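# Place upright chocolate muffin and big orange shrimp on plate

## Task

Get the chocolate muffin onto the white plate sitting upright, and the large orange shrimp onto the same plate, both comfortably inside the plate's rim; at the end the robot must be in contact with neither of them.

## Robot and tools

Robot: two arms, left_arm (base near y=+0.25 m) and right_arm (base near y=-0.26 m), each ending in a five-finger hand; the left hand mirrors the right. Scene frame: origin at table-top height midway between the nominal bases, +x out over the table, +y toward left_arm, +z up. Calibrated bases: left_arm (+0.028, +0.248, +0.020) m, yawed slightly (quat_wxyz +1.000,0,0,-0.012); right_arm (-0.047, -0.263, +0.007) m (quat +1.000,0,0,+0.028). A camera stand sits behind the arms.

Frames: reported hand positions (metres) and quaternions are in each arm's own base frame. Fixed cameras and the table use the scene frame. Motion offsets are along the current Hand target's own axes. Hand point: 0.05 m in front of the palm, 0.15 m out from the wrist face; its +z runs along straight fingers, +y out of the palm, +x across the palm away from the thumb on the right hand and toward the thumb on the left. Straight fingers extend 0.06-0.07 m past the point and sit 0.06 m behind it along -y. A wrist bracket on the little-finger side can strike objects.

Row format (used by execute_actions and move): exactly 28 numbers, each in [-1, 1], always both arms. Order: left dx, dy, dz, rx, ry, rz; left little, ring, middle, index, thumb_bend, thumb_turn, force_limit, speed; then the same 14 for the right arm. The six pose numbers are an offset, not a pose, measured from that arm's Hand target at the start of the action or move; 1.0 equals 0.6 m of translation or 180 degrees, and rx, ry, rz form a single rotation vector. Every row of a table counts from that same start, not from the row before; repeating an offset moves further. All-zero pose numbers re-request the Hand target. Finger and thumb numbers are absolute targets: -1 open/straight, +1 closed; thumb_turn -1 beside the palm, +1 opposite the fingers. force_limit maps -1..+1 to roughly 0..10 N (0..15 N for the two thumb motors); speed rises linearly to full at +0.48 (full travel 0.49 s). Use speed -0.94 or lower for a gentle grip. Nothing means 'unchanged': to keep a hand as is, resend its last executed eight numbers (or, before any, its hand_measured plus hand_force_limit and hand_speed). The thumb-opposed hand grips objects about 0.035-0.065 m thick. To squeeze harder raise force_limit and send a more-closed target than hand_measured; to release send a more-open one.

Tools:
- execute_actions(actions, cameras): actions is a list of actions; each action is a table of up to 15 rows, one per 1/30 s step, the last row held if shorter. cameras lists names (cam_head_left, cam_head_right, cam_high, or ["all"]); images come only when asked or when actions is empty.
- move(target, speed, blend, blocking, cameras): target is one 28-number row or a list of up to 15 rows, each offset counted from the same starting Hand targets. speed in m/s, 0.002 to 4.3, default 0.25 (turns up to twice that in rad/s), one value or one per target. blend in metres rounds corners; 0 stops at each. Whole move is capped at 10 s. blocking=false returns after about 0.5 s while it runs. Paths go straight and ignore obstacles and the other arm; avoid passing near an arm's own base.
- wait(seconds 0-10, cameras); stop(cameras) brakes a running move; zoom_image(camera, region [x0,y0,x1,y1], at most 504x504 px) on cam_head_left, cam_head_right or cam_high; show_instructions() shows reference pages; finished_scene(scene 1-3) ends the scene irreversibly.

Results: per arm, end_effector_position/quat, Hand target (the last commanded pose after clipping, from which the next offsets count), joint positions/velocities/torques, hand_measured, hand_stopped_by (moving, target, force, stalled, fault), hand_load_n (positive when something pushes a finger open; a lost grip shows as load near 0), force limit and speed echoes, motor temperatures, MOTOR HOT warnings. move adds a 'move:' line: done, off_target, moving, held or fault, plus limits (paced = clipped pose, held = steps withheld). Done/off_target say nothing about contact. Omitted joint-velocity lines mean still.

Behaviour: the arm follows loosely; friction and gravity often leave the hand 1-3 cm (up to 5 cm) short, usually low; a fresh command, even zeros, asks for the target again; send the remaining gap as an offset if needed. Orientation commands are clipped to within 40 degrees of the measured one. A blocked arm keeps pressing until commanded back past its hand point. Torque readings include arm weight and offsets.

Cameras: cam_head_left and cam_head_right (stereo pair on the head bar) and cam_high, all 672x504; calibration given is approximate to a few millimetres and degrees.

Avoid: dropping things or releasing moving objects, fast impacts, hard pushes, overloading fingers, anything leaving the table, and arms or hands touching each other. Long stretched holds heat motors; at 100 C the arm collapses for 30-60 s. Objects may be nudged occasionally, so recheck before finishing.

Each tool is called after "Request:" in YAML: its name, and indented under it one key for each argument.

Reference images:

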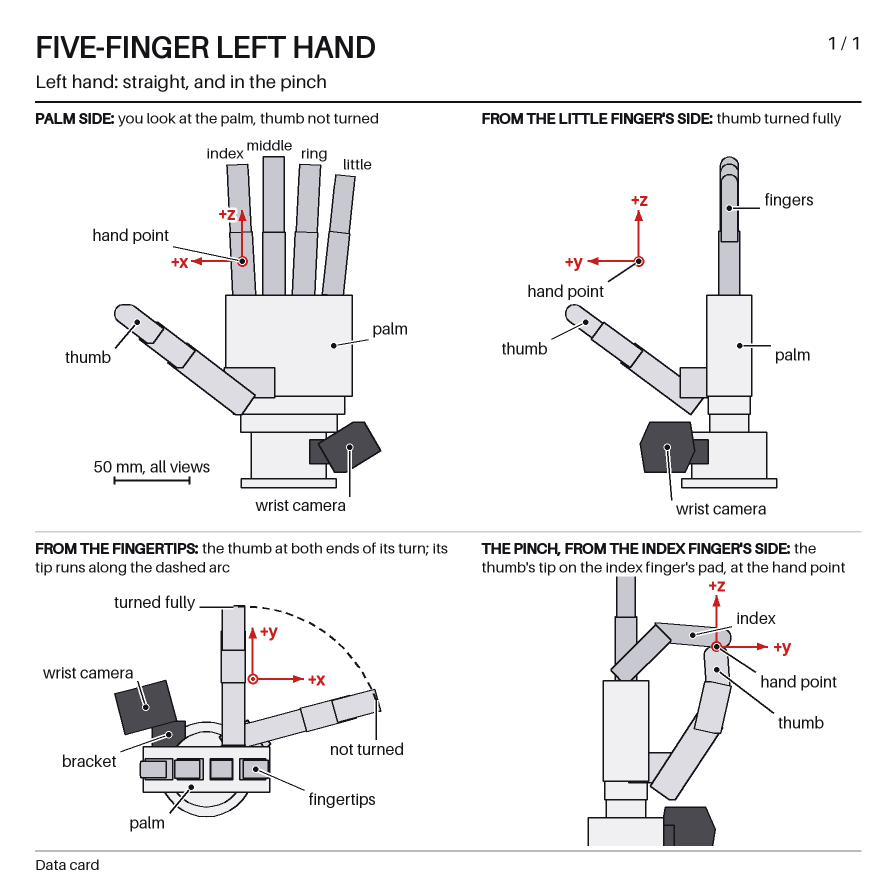

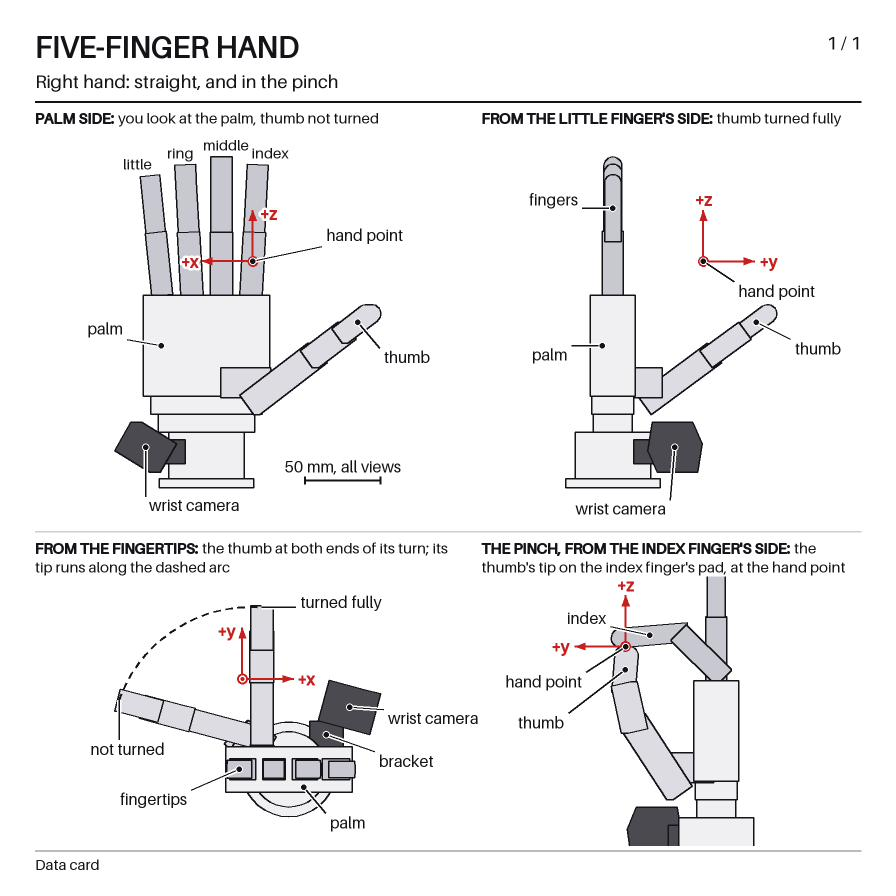

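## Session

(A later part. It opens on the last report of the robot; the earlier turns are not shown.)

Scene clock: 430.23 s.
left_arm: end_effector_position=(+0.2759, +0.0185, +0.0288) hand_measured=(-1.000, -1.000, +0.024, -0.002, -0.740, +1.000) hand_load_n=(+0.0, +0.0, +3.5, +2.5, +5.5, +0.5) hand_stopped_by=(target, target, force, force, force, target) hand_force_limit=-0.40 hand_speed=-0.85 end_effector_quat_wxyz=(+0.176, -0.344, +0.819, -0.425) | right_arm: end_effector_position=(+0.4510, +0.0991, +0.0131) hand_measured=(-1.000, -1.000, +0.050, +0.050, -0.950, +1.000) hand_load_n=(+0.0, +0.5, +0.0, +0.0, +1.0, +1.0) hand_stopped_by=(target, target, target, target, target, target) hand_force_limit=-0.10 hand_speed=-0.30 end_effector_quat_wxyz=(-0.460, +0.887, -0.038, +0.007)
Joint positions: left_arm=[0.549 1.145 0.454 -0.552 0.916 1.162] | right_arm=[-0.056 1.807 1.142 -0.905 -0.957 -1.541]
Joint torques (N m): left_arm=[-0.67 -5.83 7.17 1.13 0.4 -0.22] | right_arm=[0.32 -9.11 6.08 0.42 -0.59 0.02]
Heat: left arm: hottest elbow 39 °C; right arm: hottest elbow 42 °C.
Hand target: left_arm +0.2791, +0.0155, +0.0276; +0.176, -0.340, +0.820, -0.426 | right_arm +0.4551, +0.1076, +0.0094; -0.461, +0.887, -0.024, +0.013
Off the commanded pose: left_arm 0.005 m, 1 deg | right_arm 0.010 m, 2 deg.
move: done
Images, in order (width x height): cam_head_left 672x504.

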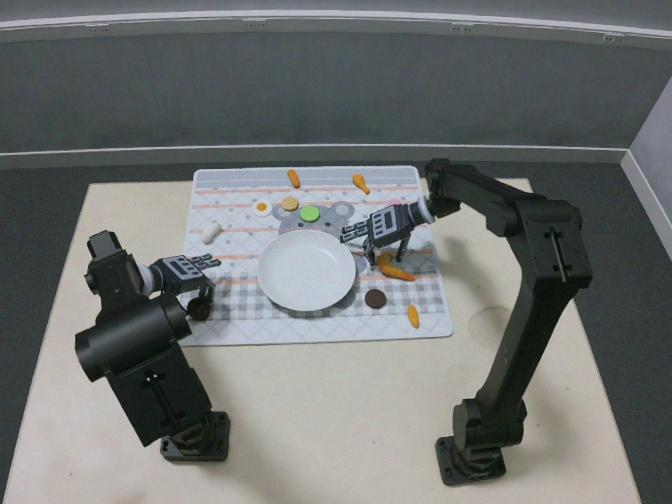

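Request:
move:
  target:
    - [0,0,0,0,0,0,-1,-1,0.3,0.3,0.1,1,-0.4,-0.85,-0.0103,-0.0067,0.0008,0,0,0,-1,-1,0.05,0.05,-0.95,1,-0.1,-0.3]
    - [0,0,0,0,0,0,-1,-1,0.3,0.3,0.1,1,-0.4,-0.85,-0.0103,-0.0067,0.0008,0,0,0,-1,-1,0.05,0.05,0.1,1,-0.1,-0.8]
  speed: 0.08
  cameras: ["cam_head_left"]

Request:
zoom_image:
  camera: "cam_head_left"
  region: [350, 220, 430, 300]

Scene clock: 444.40 s.
left_arm: end_effector_position=(+0.2759, +0.0185, +0.0288) hand_measured=(-1.000, -1.000, +0.024, -0.002, -0.740, +1.000) hand_load_n=(+0.0, +0.0, +3.5, +2.5, +5.5, +0.5) hand_stopped_by=(target, target, force, force, force, target) hand_force_limit=-0.40 hand_speed=-0.85 end_effector_quat_wxyz=(+0.176, -0.344, +0.819, -0.425) | right_arm: end_effector_position=(+0.4507, +0.0995, +0.0122) hand_measured=(-1.000, -1.000, +0.050, +0.050, -0.422, +1.000) hand_load_n=(+0.0, +0.0, -0.5, +6.5, +6.5, -2.5) hand_stopped_by=(target, target, target, target, force, target) hand_force_limit=-0.10 hand_speed=-0.80 end_effector_quat_wxyz=(-0.459, +0.887, -0.034, +0.013)
Joint positions: left_arm=[0.549 1.145 0.454 -0.552 0.916 1.162] | right_arm=[-0.054 1.799 1.13 -0.885 -0.955 -1.541]
Joint torques (N m): left_arm=[-0.79 -6.01 7.28 1.05 0.4 -0.22] | right_arm=[0.26 -9.35 5.48 0.09 -0.62 0.09]
Heat: left arm: hottest elbow 39 °C; right arm: hottest elbow 42 °C.
Hand target: left_arm +0.2791, +0.0155, +0.0276; +0.176, -0.340, +0.820, -0.426 | right_arm +0.4491, +0.1106, +0.0124; -0.461, +0.887, -0.024, +0.013
Off the commanded pose: left_arm 0.005 m, 1 deg | right_arm 0.011 m, 1 deg.
move: off_target (right_arm); target 2's new numbers were sent with right_arm's hand 0.012 m and 1 deg from that target
Images, in order (width x height): cam_head_left 672x504.

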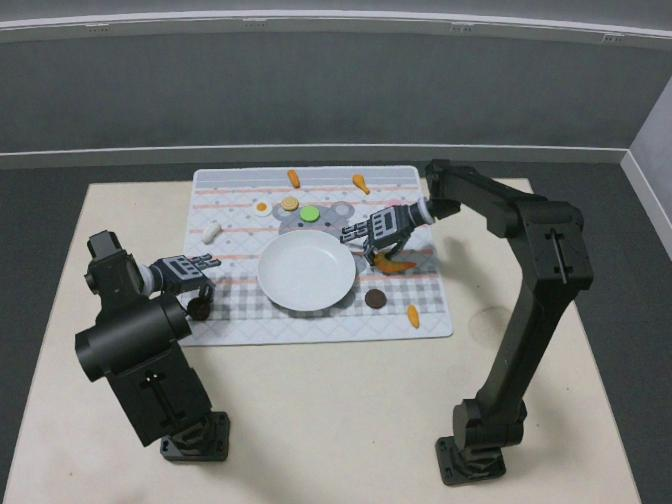

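Scaled by 6.300 from the camera's 672x504 image, which has a finer 960x720 frame.

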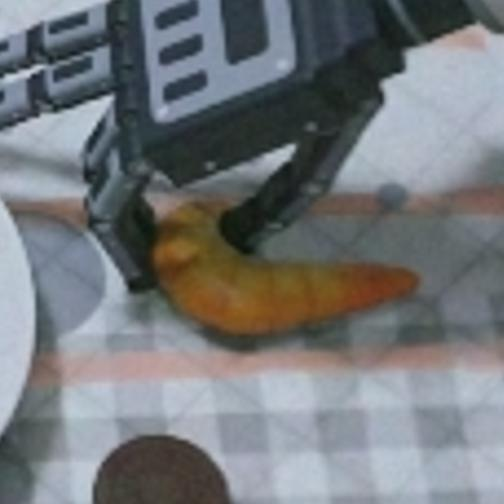

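Request:
move:
  target: [0,0,0,0,0,0,-1,-1,0.3,0.3,0.1,1,-0.4,-0.85,0,0,0,0,0,0,-1,-1,0.4,0.4,0.15,1,0.1,-0.88]
  speed: 0.08
  cameras: ["cam_head_left"]

Request:
zoom_image:
  camera: "cam_head_left"
  region: [350, 220, 430, 300]

Scene clock: 450.10 s.
left_arm: end_effector_position=(+0.2759, +0.0185, +0.0288) hand_measured=(-1.000, -1.000, +0.024, -0.002, -0.740, +1.000) hand_load_n=(+0.0, +0.0, +3.5, +3.0, +6.0, +0.5) hand_stopped_by=(target, target, force, force, force, target) hand_force_limit=-0.40 hand_speed=-0.85 end_effector_quat_wxyz=(+0.176, -0.344, +0.819, -0.425) | right_arm: end_effector_position=(+0.4507, +0.0995, +0.0122) hand_measured=(-1.000, -1.000, +0.080, +0.050, -0.418, +1.000) hand_load_n=(+0.0, +0.0, +6.5, +4.5, +10.0, -1.0) hand_stopped_by=(target, target, force, force, force, target) hand_force_limit=0.10 hand_speed=-0.88 end_effector_quat_wxyz=(-0.459, +0.887, -0.034, +0.013)
Joint positions: left_arm=[0.549 1.145 0.454 -0.552 0.916 1.162] | right_arm=[-0.054 1.799 1.13 -0.885 -0.955 -1.541]
Joint torques (N m): left_arm=[-0.5 -5.83 7.21 1.07 0.42 -0.2] | right_arm=[0.26 -9.99 5.52 0.12 -0.6 0.09]
Heat: left arm: hottest elbow 39 °C; right arm: hottest elbow 41 °C.
Hand target: left_arm +0.2791, +0.0155, +0.0276; +0.176, -0.340, +0.820, -0.426 | right_arm +0.4491, +0.1106, +0.0124; -0.461, +0.887, -0.024, +0.013
Off the commanded pose: left_arm 0.005 m, 1 deg | right_arm 0.011 m, 1 deg.
move: off_target (right_arm)
Images, in order (width x height): cam_head_left 672x504.

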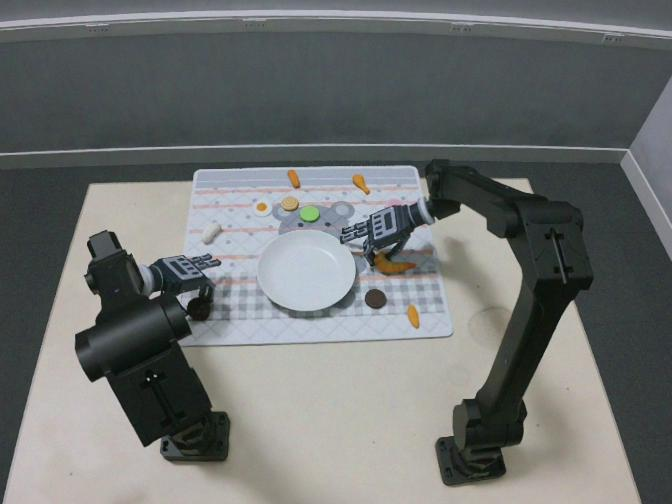

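Scaled by 6.300 from the camera's 672x504 image, which has a finer 960x720 frame.

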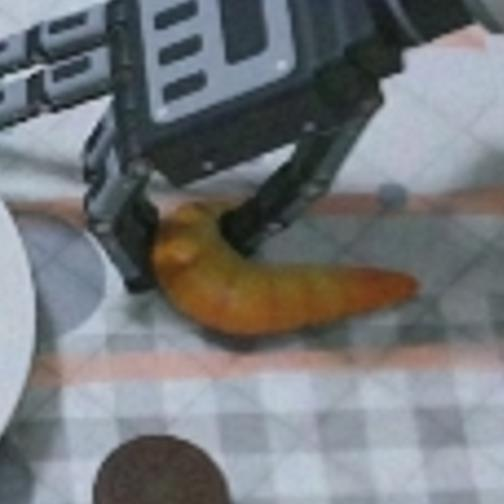

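Request:
move:
  target:
    - [-0.0118,-0.1297,-0.0765,0,0,0,-1,-1,0.3,0.3,0.1,1,-0.4,-0.85,0.0167,-0.1097,-0.0757,0,0,0,-1,-1,0.4,0.4,0.15,1,0.1,-0.88]
    - [-0.0118,-0.1297,-0.0765,0,0,0,-1,-1,0.3,0.3,0.1,1,-0.4,-0.85,0.0415,-0.2242,0.0293,0,0.2048,0.1435,-1,-1,0.4,0.4,0.15,1,0.1,-0.88]
    - [-0.0118,-0.1297,-0.0765,0,0,0,-1,-1,0.3,0.3,0.1,1,-0.4,-0.85,0.0545,-0.219,0.1207,0,0.3413,0.2392,-1,-1,0.4,0.4,0.15,1,0.1,-0.88]
  speed: [0.12,0.25,0.25]
  blend: 0.03
  cameras: ["all"]

Request:
zoom_image:
  camera: "cam_head_left"
  region: [240, 200, 390, 320]

Request:
zoom_image:
  camera: "cam_high"
  region: [290, 200, 420, 310]

Scene clock: 485.83 s.
left_arm: end_effector_position=(+0.2663, +0.0053, +0.0880) hand_measured=(-1.000, -1.000, +0.024, -0.002, -0.740, +1.000) hand_load_n=(+0.0, +0.0, +3.0, +2.5, +6.0, +0.5) hand_stopped_by=(target, target, force, force, force, target) hand_force_limit=-0.40 hand_speed=-0.85 end_effector_quat_wxyz=(+0.144, -0.358, +0.816, -0.429) | right_arm: end_effector_position=(+0.4821, +0.2366, +0.0706) hand_measured=(-1.000, -1.000, +0.080, +0.050, -0.418, +1.000) hand_load_n=(+0.0, +0.0, +6.5, +4.5, +9.5, -0.5) hand_stopped_by=(target, target, force, force, force, target) hand_force_limit=0.10 hand_speed=-0.88 end_effector_quat_wxyz=(-0.342, +0.702, -0.555, +0.287)
Joint positions: left_arm=[0.523 1.012 0.557 -0.832 0.909 1.127] | right_arm=[0.461 1.475 0.822 -0.008 0.205 0.127]
Joint torques (N m): left_arm=[-0.44 -7.3 14.11 0.16 0.36 -0.17] | right_arm=[-0.15 -6.83 7.87 1.92 0.19 0.15]
Heat: left arm: hottest elbow 40 °C; right arm: hottest elbow 40 °C.
Hand target: left_arm +0.2892, +0.0154, +0.1177; +0.176, -0.340, +0.820, -0.426 | right_arm +0.4891, +0.2434, +0.0785; -0.358, +0.688, -0.559, +0.291
Off the commanded pose: left_arm 0.039 m, 4 deg | right_arm 0.013 m, 3 deg.
move: off_target (left_arm, right_arm)

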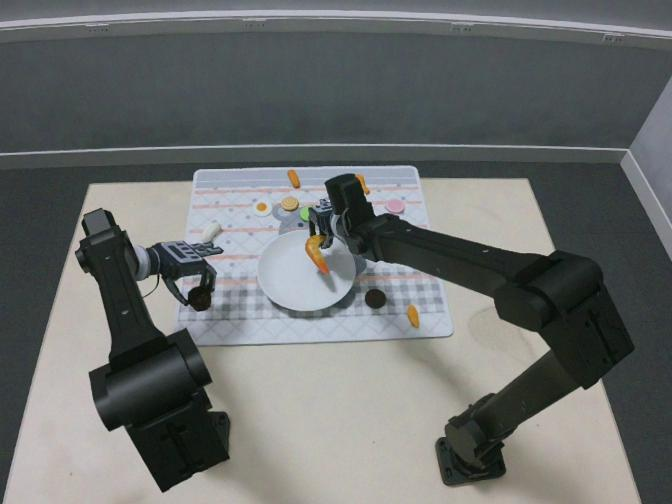

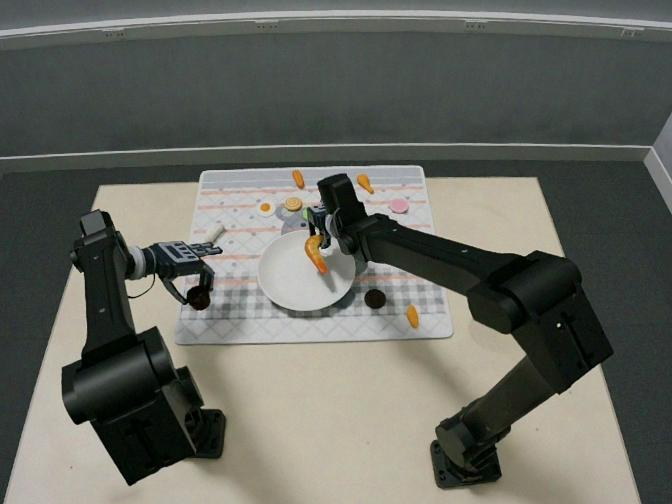

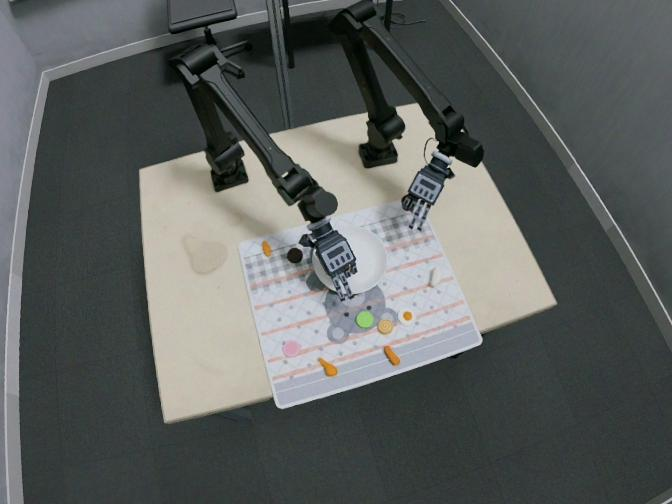

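Scaled by 3.360 from the camera's 672x504 image, which has a finer 960x720 frame.

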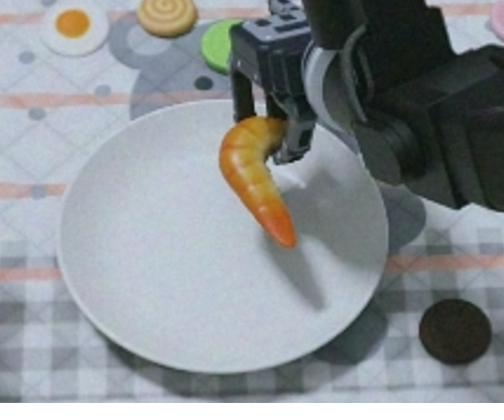

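Scaled by 3.877 from the camera's 672x504 image, which has a finer 960x720 frame.

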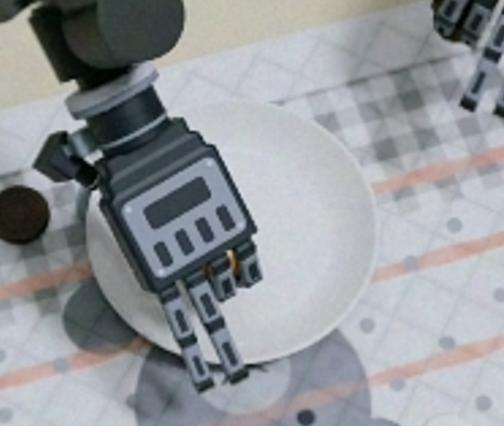

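Request:
move:
  target:
    - [0,0,0,0,0,0,-1,-1,0.3,0.3,0.1,1,-0.4,-0.85,0.0408,0.005,-0.0071,0,0,0,-1,-1,0.4,0.4,0.15,1,0.1,-0.88]
    - [0,0,0,0,0,0,-1,-1,0.3,0.3,0.1,1,-0.4,-0.85,0.0408,0.0767,0.0431,0,0,0,-1,-1,0.4,0.4,0.15,1,0.1,-0.88]
  speed: 0.1
  blend: 0.01
  cameras: ["cam_head_left","cam_high"]

Request:
zoom_image:
  camera: "cam_head_left"
  region: [240, 200, 390, 320]

Scene clock: 505.07 s.
left_arm: end_effector_position=(+0.2663, +0.0053, +0.0880) hand_measured=(-1.000, -1.000, +0.024, -0.002, -0.740, +1.000) hand_load_n=(+0.0, +0.0, +3.0, +2.5, +6.0, +0.5) hand_stopped_by=(target, target, force, force, force, target) hand_force_limit=-0.40 hand_speed=-0.85 end_effector_quat_wxyz=(+0.144, -0.358, +0.816, -0.429) | right_arm: end_effector_position=(+0.4814, +0.2214, +0.0219) hand_measured=(-1.000, -1.000, +0.080, +0.050, -0.418, +1.000) hand_load_n=(+0.0, +0.0, +6.5, +4.5, +9.5, -1.0) hand_stopped_by=(target, target, force, force, force, target) hand_force_limit=0.10 hand_speed=-0.88 end_effector_quat_wxyz=(-0.350, +0.692, -0.565, +0.280)
Joint positions: left_arm=[0.523 1.012 0.557 -0.832 0.909 1.127] | right_arm=[0.421 1.561 0.742 0.169 0.168 0.136]
Joint torques (N m): left_arm=[-0.32 -7.12 14.05 0.16 0.36 -0.15] | right_arm=[-1.38 -6.89 6.49 1.96 -0.04 -0.12]
Heat: left arm: hottest elbow 43 °C; right arm: hottest elbow 41 °C.
Hand target: left_arm +0.2892, +0.0154, +0.1177; +0.176, -0.340, +0.820, -0.426 | right_arm +0.4890, +0.2183, +0.0259; -0.358, +0.688, -0.559, +0.291
Off the commanded pose: left_arm 0.039 m, 4 deg | right_arm 0.009 m, 2 deg.
move: off_target (left_arm)
Images, in order (width x height): cam_head_left 672x504, cam_high 672x504.

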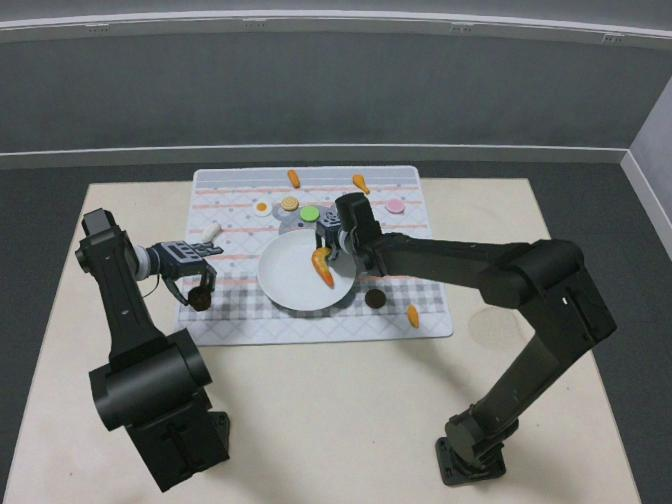

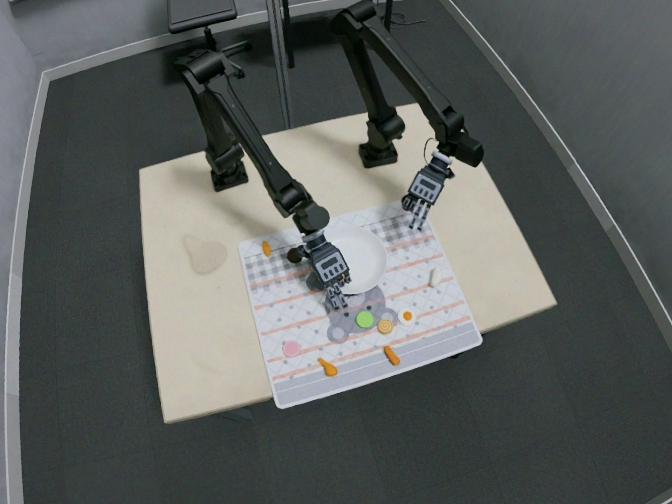

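Scaled by 3.360 from the camera's 672x504 image, which has a finer 960x720 frame.

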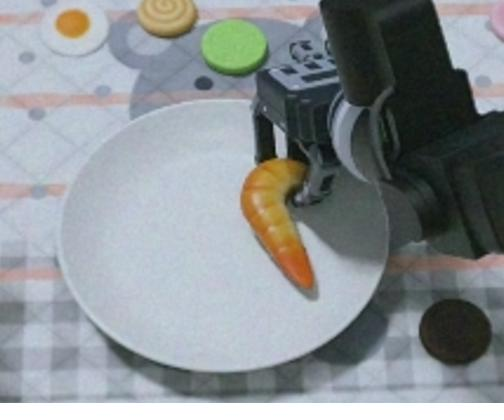

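Request:
move:
  target:
    - [0,0,0,0,0,0,-1,-1,0.3,0.3,0.1,1,-0.4,-0.85,0,0.0082,0.0057,0,0,0,-1,-1,0.4,0.4,0.15,1,0.1,-0.88]
  speed: 0.05

Scene clock: 509.93 s.
left_arm: end_effector_position=(+0.2663, +0.0053, +0.0880) hand_measured=(-1.000, -1.000, +0.024, -0.002, -0.740, +1.000) hand_load_n=(+0.0, +0.0, +3.5, +2.5, +5.5, +0.5) hand_stopped_by=(target, target, force, force, force, target) hand_force_limit=-0.40 hand_speed=-0.85 end_effector_quat_wxyz=(+0.144, -0.358, +0.816, -0.429) | right_arm: end_effector_position=(+0.4843, +0.2236, +0.0219) hand_measured=(-1.000, -1.000, +0.080, +0.050, -0.418, +1.000) hand_load_n=(+0.0, +0.0, +6.0, +4.5, +10.0, -1.0) hand_stopped_by=(target, target, force, force, force, target) hand_force_limit=0.10 hand_speed=-0.88 end_effector_quat_wxyz=(-0.356, +0.690, -0.563, +0.283)
Joint positions: left_arm=[0.523 1.012 0.557 -0.832 0.909 1.127] | right_arm=[0.423 1.569 0.742 0.19 0.168 0.136]
Joint torques (N m): left_arm=[-0.21 -7.36 14.09 0.21 0.36 -0.17] | right_arm=[-1.38 -6.48 6.02 1.87 -0.05 -0.16]
Heat: left arm: hottest elbow 43 °C; right arm: hottest elbow 40 °C.
Hand target: left_arm +0.2892, +0.0154, +0.1177; +0.176, -0.340, +0.820, -0.426 | right_arm +0.4890, +0.2183, +0.0200; -0.358, +0.688, -0.559, +0.291
Off the commanded pose: left_arm 0.039 m, 4 deg | right_arm 0.007 m, 1 deg.
move: off_target (left_arm)

Request:
move:
  target: [0,0,0,0,0,0,-1,-1,0.3,0.3,0.1,1,-0.4,-0.85,0,0,0,0,0,0,-1,-1,-0.05,-0.05,-0.85,1,0.1,-0.75]
  speed: 0.05
  cameras: ["cam_head_left"]

Request:
zoom_image:
  camera: "cam_head_left"
  region: [240, 200, 390, 320]

Scene clock: 515.77 s.
left_arm: end_effector_position=(+0.2663, +0.0053, +0.0880) hand_measured=(-1.000, -1.000, +0.024, -0.002, -0.740, +1.000) hand_load_n=(+0.0, -0.5, +3.5, +2.5, +5.5, +0.5) hand_stopped_by=(target, target, force, force, force, target) hand_force_limit=-0.40 hand_speed=-0.85 end_effector_quat_wxyz=(+0.144, -0.358, +0.816, -0.429) | right_arm: end_effector_position=(+0.4852, +0.2256, +0.0234) hand_measured=(-1.000, -1.000, -0.050, -0.050, -0.850, +1.000) hand_load_n=(+0.0, +0.0, -0.5, +0.0, +0.0, +0.0) hand_stopped_by=(target, target, target, target, target, target) hand_force_limit=0.10 hand_speed=-0.75 end_effector_quat_wxyz=(-0.360, +0.689, -0.561, +0.283)
Joint positions: left_arm=[0.523 1.012 0.557 -0.832 0.909 1.127] | right_arm=[0.424 1.569 0.742 0.198 0.165 0.136]
Joint torques (N m): left_arm=[-0.15 -7.18 14.01 0.14 0.37 -0.16] | right_arm=[-1.73 -6.77 6.05 1.52 0.04 -0.14]
Heat: left arm: hottest elbow 44 °C; right arm: hottest elbow 40 °C.
Hand target: left_arm +0.2892, +0.0154, +0.1177; +0.176, -0.340, +0.820, -0.426 | right_arm +0.4890, +0.2183, +0.0200; -0.358, +0.688, -0.559, +0.291
Off the commanded pose: left_arm 0.039 m, 4 deg | right_arm 0.009 m, 1 deg.
move: off_target (left_arm)
Images, in order (width x height): cam_head_left 672x504.

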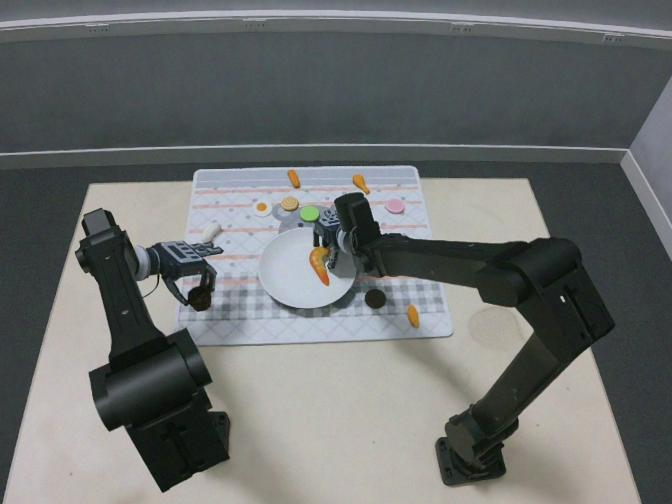

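Scaled by 3.360 from the camera's 672x504 image, which has a finer 960x720 frame.

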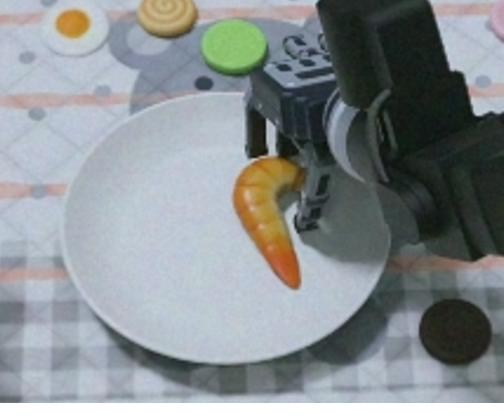

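Request:
move:
  target:
    - [0,0,0,0,0,0,-1,-1,0.3,0.3,0.1,1,-0.4,-0.85,0,0,0,0,0,0,-1,-1,-0.4,-0.4,-0.85,1,0.1,-0.5]
    - [0,0,0,0,0,0,-1,-1,0.3,0.3,0.1,1,-0.4,-0.85,0.0052,-0.1369,-0.0661,0,0,0,-1,-1,-0.4,-0.4,-0.85,1,0.1,-0.5]
    - [0,0,0,0,0,0,-1,-1,0.3,0.3,0.1,1,-0.4,-0.85,0.2761,-0.0402,-0.2041,0,0,0,-1,-1,-0.4,-0.4,-0.85,1,0.1,-0.5]
  speed: [0.1,0.12,0.3]
  blend: 0.02
  cameras: ["cam_head_left","cam_high"]

Request:
zoom_image:
  camera: "cam_head_left"
  region: [240, 200, 390, 320]

Request:
zoom_image:
  camera: "cam_head_left"
  region: [150, 240, 240, 330]

Scene clock: 531.73 s.
left_arm: end_effector_position=(+0.2663, +0.0053, +0.0880) hand_measured=(-1.000, -1.000, +0.024, -0.002, -0.740, +1.000) hand_load_n=(+0.0, +0.0, +3.5, +2.5, +5.5, +0.5) hand_stopped_by=(target, target, force, force, force, target) hand_force_limit=-0.40 hand_speed=-0.85 end_effector_quat_wxyz=(+0.144, -0.358, +0.816, -0.429) | right_arm: end_effector_position=(+0.4400, +0.0428, +0.1052) hand_measured=(-1.000, -1.000, -0.400, -0.400, -0.850, +1.000) hand_load_n=(+0.0, +0.0, +0.0, +0.0, +0.0, +0.0) hand_stopped_by=(target, target, target, target, target, target) hand_force_limit=0.10 hand_speed=-0.50 end_effector_quat_wxyz=(-0.359, +0.684, -0.567, +0.285)
Joint positions: left_arm=[0.523 1.012 0.557 -0.832 0.909 1.127] | right_arm=[-0.042 1.175 0.636 -0.095 -0.203 -0.126]
Joint torques (N m): left_arm=[-0.03 -7.24 14.08 0.13 0.36 -0.17] | right_arm=[-1.96 -4.6 7.83 0.18 -0.25 -0.21]
Heat: left arm: hottest elbow 45 °C; right arm: hottest elbow 40 °C.
Hand target: left_arm +0.2892, +0.0154, +0.1177; +0.176, -0.340, +0.820, -0.426 | right_arm +0.4383, +0.0385, +0.1099; -0.358, +0.688, -0.559, +0.291
Off the commanded pose: left_arm 0.039 m, 4 deg | right_arm 0.007 m, 1 deg.
move: off_target (left_arm); blend cut to 0 m at target 1
Images, in order (width x height): cam_head_left 672x504, cam_high 672x504.

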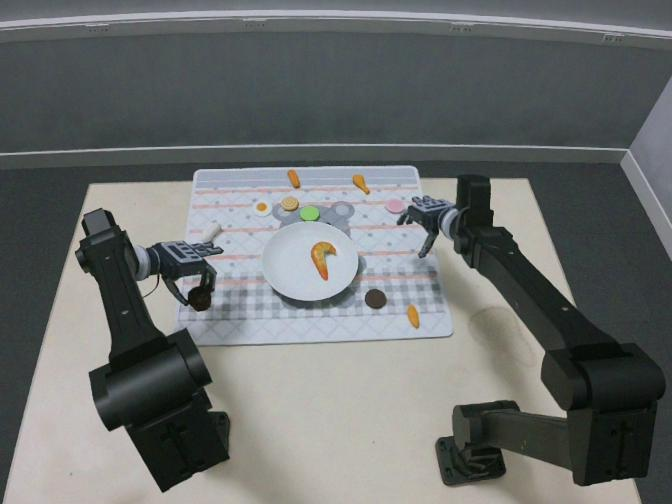

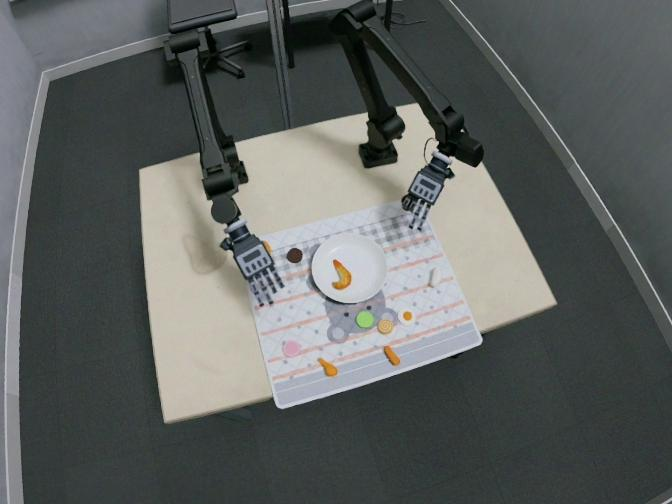

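Scaled by 3.360 from the camera's 672x504 image, which has a finer 960x720 frame.

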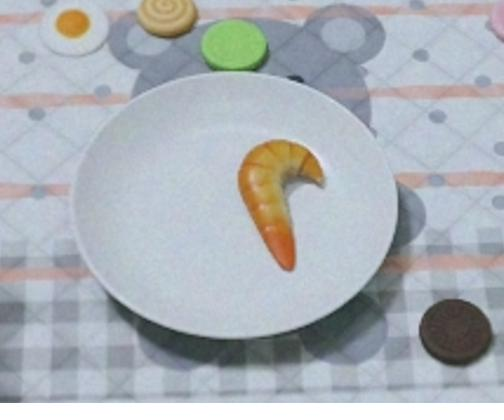

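Scaled by 5.600 from the camera's 672x504 image, which has a finer 960x720 frame.

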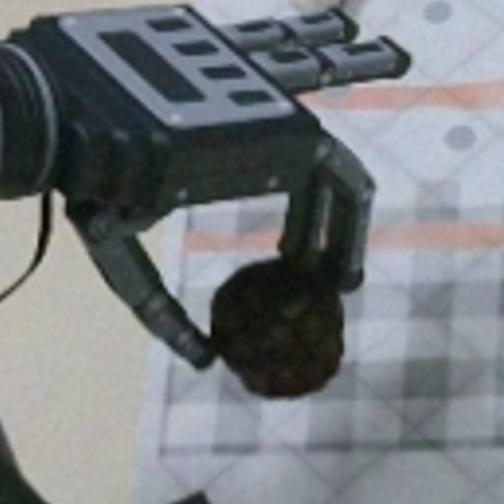

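Request:
move:
  target:
    - [0.0118,-0.0882,0.0678,0,-0.0614,-0.0431,-1,-1,0.3,0.3,0.1,1,-0.4,-0.85,0,0,0,0,0,0,-1,-1,-0.4,-0.4,-0.85,1,0.1,-0.5]
    - [0.0767,-0.2037,0.328,0,-0.2048,-0.1435,-1,-1,0.3,0.3,0.1,1,-0.4,-0.85,0,0,0,0,0,0,-1,-1,-0.4,-0.4,-0.85,1,0.1,-0.5]
  speed: 0.25
  blend: 0.03
  cameras: ["all"]

Request:
zoom_image:
  camera: "cam_head_left"
  region: [240, 200, 390, 320]

Request:
zoom_image:
  camera: "cam_high"
  region: [290, 210, 420, 320]

Scene clock: 551.83 s.
left_arm: end_effector_position=(+0.3890, -0.1627, +0.0703) hand_measured=(-1.000, -1.000, +0.024, -0.002, -0.740, +1.000) hand_load_n=(+0.0, +0.0, +3.5, +2.5, +5.5, +0.5) hand_stopped_by=(target, target, force, force, force, target) hand_force_limit=-0.40 hand_speed=-0.85 end_effector_quat_wxyz=(-0.314, +0.629, -0.650, +0.289) | right_arm: end_effector_position=(+0.4400, +0.0428, +0.1052) hand_measured=(-1.000, -1.000, -0.400, -0.400, -0.850, +1.000) hand_load_n=(+0.0, +0.0, +0.0, +0.0, +0.0, +0.0) hand_stopped_by=(target, target, target, target, target, target) hand_force_limit=0.10 hand_speed=-0.50 end_effector_quat_wxyz=(-0.359, +0.684, -0.567, +0.285)
Joint positions: left_arm=[-0.46 1.179 0.583 -0.154 -0.368 -0.266] | right_arm=[-0.042 1.175 0.636 -0.095 -0.203 -0.126]
Joint torques (N m): left_arm=[-0.56 -8 14.24 1.68 -0.4 -0.23] | right_arm=[-1.85 -5.25 7.99 0.23 -0.21 -0.22]
Motor temperatures (°C): left_arm=[33 33 46 32 34 30] | right_arm=[32 38 40 31 30 31]
Heat: left arm: hottest elbow 46 °C; right arm: hottest elbow 40 °C.
Hand target: left_arm +0.4202, -0.1806, +0.1047; -0.326, +0.627, -0.627, +0.326 | right_arm +0.4383, +0.0385, +0.1099; -0.358, +0.688, -0.559, +0.291
Off the commanded pose: left_arm 0.050 m, 5 deg | right_arm 0.007 m, 1 deg.
move: off_target (left_arm)

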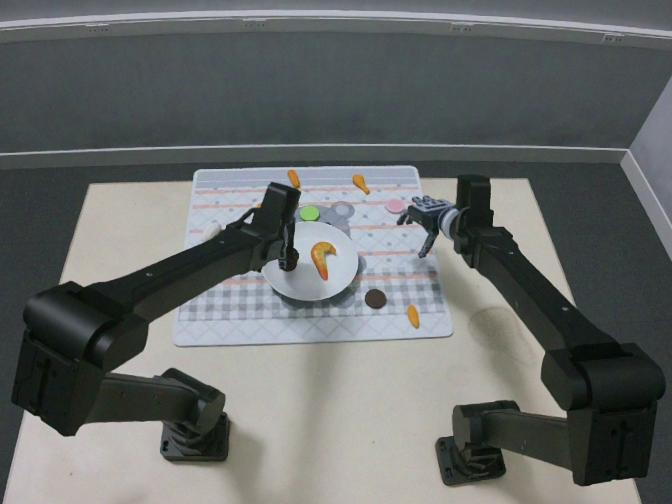

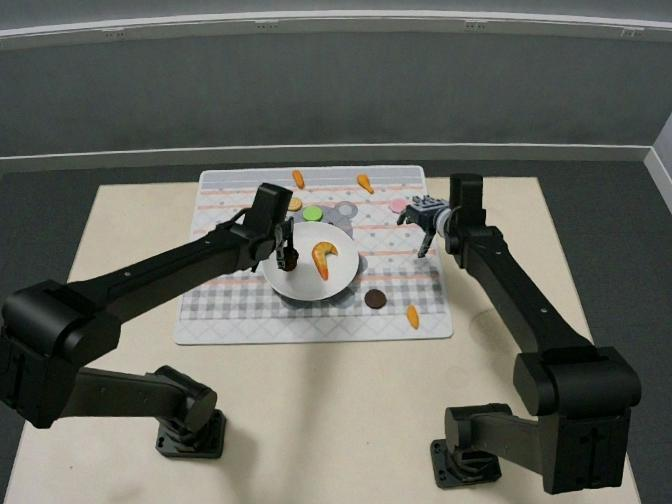

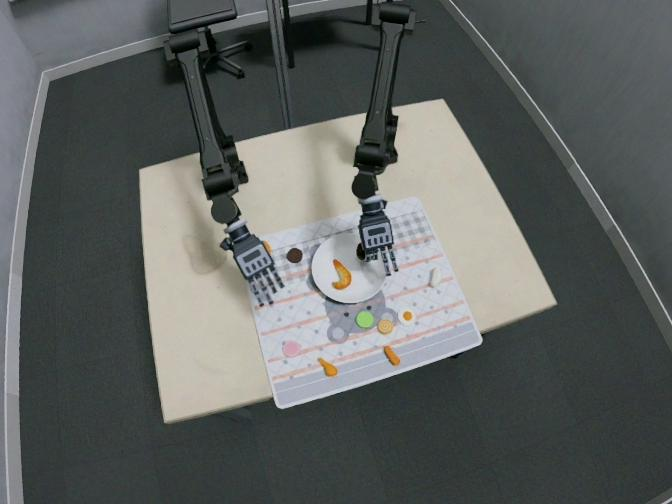

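Scaled by 3.360 from the camera's 672x504 image, which has a finer 960x720 frame.

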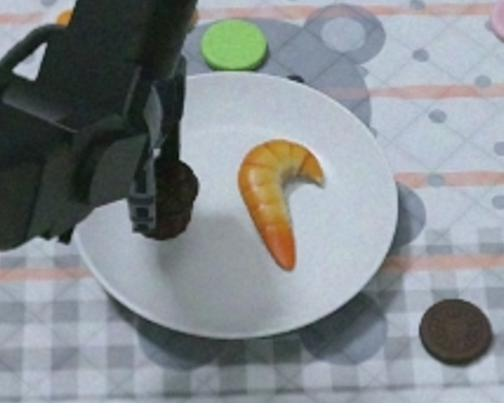

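Scaled by 3.877 from the camera's 672x504 image, which has a finer 960x720 frame.

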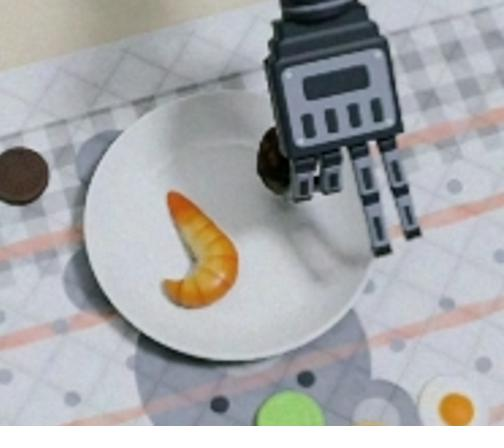

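Request:
move:
  target:
    - [-0.006,0.086,0.0508,0,0,0,-1,-1,0.3,0.3,0.1,1,-0.4,-0.85,0,0,0,0,0,0,-1,-1,-0.4,-0.4,-0.85,1,0.1,-0.5]
  speed: 0.12
  cameras: ["cam_head_right","cam_head_left","cam_high"]

Request:
zoom_image:
  camera: "cam_head_right"
  region: [240, 200, 390, 320]

Request:
zoom_image:
  camera: "cam_high"
  region: [300, 210, 400, 310]

Scene clock: 564.70 s.
left_arm: end_effector_position=(+0.4101, -0.1721, +0.0407) hand_measured=(-1.000, -1.000, +0.024, -0.002, -0.740, +1.000) hand_load_n=(+0.0, +0.0, +3.5, +2.5, +5.5, +0.5) hand_stopped_by=(target, target, force, force, force, target) hand_force_limit=-0.40 hand_speed=-0.85 end_effector_quat_wxyz=(-0.322, +0.629, -0.634, +0.315) | right_arm: end_effector_position=(+0.4400, +0.0428, +0.1052) hand_measured=(-1.000, -1.000, -0.400, -0.400, -0.850, +1.000) hand_load_n=(+0.0, +0.0, +0.0, +0.0, +0.0, +0.0) hand_stopped_by=(target, target, target, target, target, target) hand_force_limit=0.10 hand_speed=-0.50 end_effector_quat_wxyz=(-0.359, +0.684, -0.567, +0.285)
Joint positions: left_arm=[-0.457 1.304 0.551 0.063 -0.368 -0.275] | right_arm=[-0.042 1.175 0.636 -0.095 -0.203 -0.126]
Joint torques (N m): left_arm=[-0.32 -9.35 7.9 2.06 -0.35 -0.21] | right_arm=[-1.55 -4.37 7.84 0.25 -0.21 -0.21]
Heat: left arm: hottest elbow 45 °C; right arm: hottest elbow 41 °C.
Hand target: left_arm +0.4155, -0.1770, +0.0450; -0.326, +0.627, -0.627, +0.326 | right_arm +0.4383, +0.0385, +0.1099; -0.358, +0.688, -0.559, +0.291
Off the commanded pose: left_arm 0.008 m, 2 deg | right_arm 0.007 m, 1 deg.
move: done

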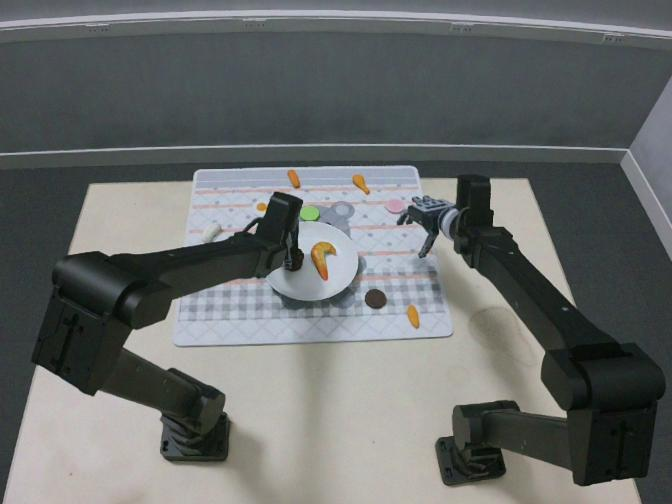

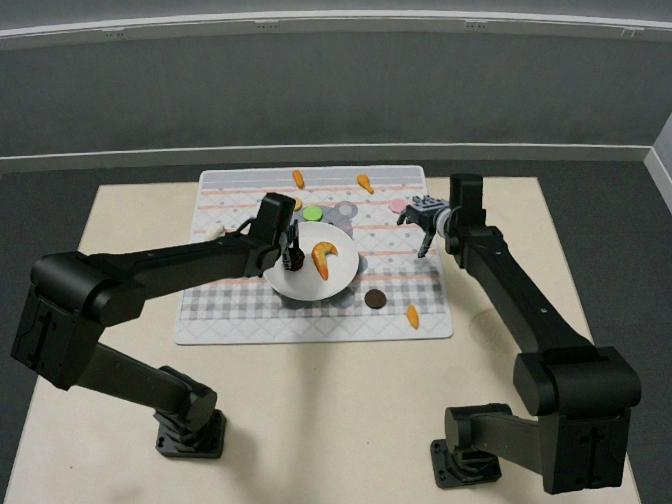

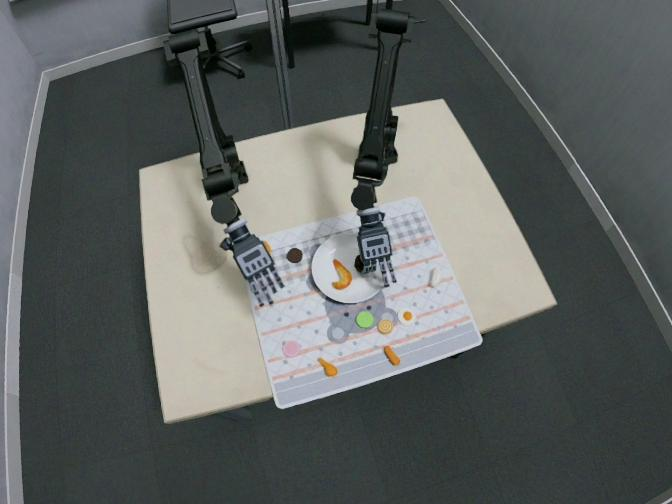

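Scaled by 3.360 from the camera's 672x504 image, which has a finer 960x720 frame.

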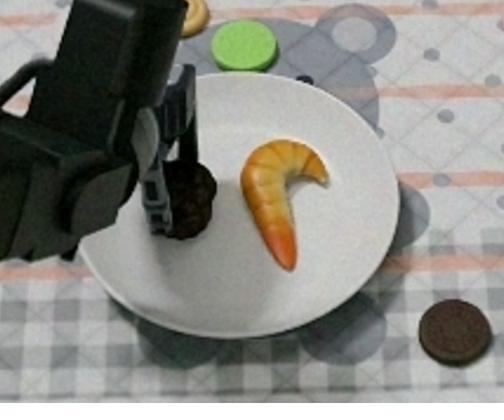

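Scaled by 5.040 from the camera's 672x504 image, which has a finer 960x720 frame.

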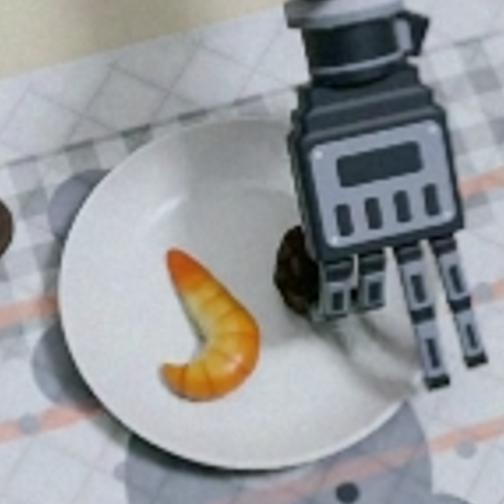

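Request:
move:
  target:
    - [0,0.0123,0.0086,0,0,0,-1,-1,0.3,0.3,0.1,1,-0.4,-0.85,0,0,0,0,0,0,-1,-1,-0.4,-0.4,-0.85,1,0.1,-0.5]
  speed: 0.05

Scene clock: 571.50 s.
left_arm: end_effector_position=(+0.4135, -0.1720, +0.0373) hand_measured=(-1.000, -1.000, +0.024, -0.002, -0.740, +1.000) hand_load_n=(+0.0, +0.0, +3.0, +2.5, +5.5, +0.0) hand_stopped_by=(target, target, force, force, force, target) hand_force_limit=-0.40 hand_speed=-0.85 end_effector_quat_wxyz=(-0.325, +0.628, -0.631, +0.319) | right_arm: end_effector_position=(+0.4400, +0.0428, +0.1052) hand_measured=(-1.000, -1.000, -0.400, -0.400, -0.850, +1.000) hand_load_n=(+0.0, +0.0, +0.0, +0.0, +0.0, +0.0) hand_stopped_by=(target, target, target, target, target, target) hand_force_limit=0.10 hand_speed=-0.50 end_effector_quat_wxyz=(-0.359, +0.684, -0.567, +0.285)
Joint positions: left_arm=[-0.454 1.321 0.544 0.099 -0.368 -0.271] | right_arm=[-0.042 1.175 0.636 -0.095 -0.203 -0.126]
Joint torques (N m): left_arm=[-0.38 -8.82 7.42 1.98 -0.28 -0.2] | right_arm=[-1.49 -4.95 7.92 0.24 -0.2 -0.21]
Heat: left arm: hottest elbow 45 °C; right arm: hottest elbow 41 °C.
Hand target: left_arm +0.4155, -0.1770, +0.0360; -0.326, +0.627, -0.627, +0.326 | right_arm +0.4383, +0.0385, +0.1099; -0.358, +0.688, -0.559, +0.291
Off the commanded pose: left_arm 0.006 m, 1 deg | right_arm 0.007 m, 1 deg.
move: done

Request:
move:
  target: [0,0,0,0,0,0,-1,-1,-0.45,-0.45,-1,1,-0.4,-0.7,0,0,0,0,0,0,-1,-1,-0.4,-0.4,-0.85,1,0.1,-0.5]
  speed: 0.05
  cameras: ["cam_head_right"]

Request:
zoom_image:
  camera: "cam_head_right"
  region: [240, 200, 390, 320]

Scene clock: 575.90 s.
left_arm: end_effector_position=(+0.4132, -0.1719, +0.0354) hand_measured=(-1.000, -1.000, -0.450, -0.450, -1.000, +1.000) hand_load_n=(+0.0, +0.0, +0.0, +0.0, +0.0, +0.0) hand_stopped_by=(target, target, target, target, target, target) hand_force_limit=-0.40 hand_speed=-0.70 end_effector_quat_wxyz=(-0.324, +0.629, -0.632, +0.318) | right_arm: end_effector_position=(+0.4400, +0.0428, +0.1052) hand_measured=(-1.000, -1.000, -0.400, -0.400, -0.850, +1.000) hand_load_n=(+0.0, +0.0, +0.0, +0.0, +0.0, +0.0) hand_stopped_by=(target, target, target, target, target, target) hand_force_limit=0.10 hand_speed=-0.50 end_effector_quat_wxyz=(-0.359, +0.684, -0.567, +0.285)
Joint positions: left_arm=[-0.454 1.326 0.544 0.099 -0.368 -0.272] | right_arm=[-0.042 1.175 0.636 -0.095 -0.203 -0.126]
Joint torques (N m): left_arm=[-0.32 -9.52 7.39 2.04 -0.29 -0.19] | right_arm=[-2.2 -4.54 8.01 0.27 -0.22 -0.24]
Heat: left arm: hottest elbow 44 °C; right arm: hottest elbow 41 °C.
Hand target: left_arm +0.4155, -0.1770, +0.0360; -0.326, +0.627, -0.627, +0.326 | right_arm +0.4383, +0.0385, +0.1099; -0.358, +0.688, -0.559, +0.291
Off the commanded pose: left_arm 0.006 m, 1 deg | right_arm 0.007 m, 1 deg.
move: done
Images, in order (width x height): cam_head_right 672x504.

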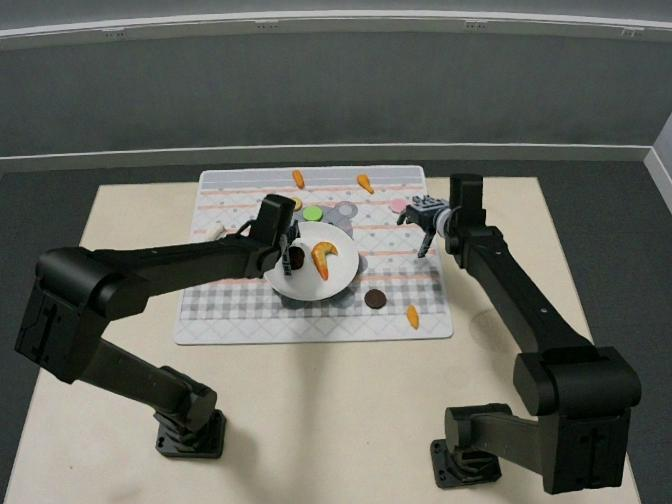

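Scaled by 3.360 from the camera's 672x504 image, which has a finer 960x720 frame.

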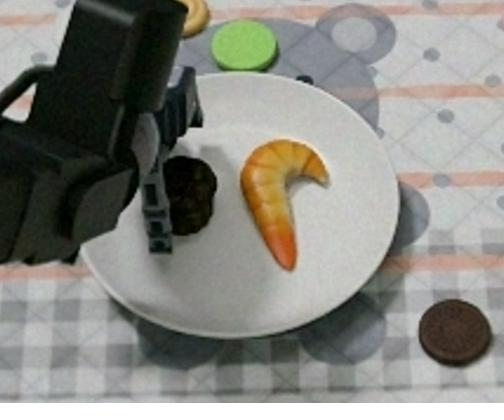

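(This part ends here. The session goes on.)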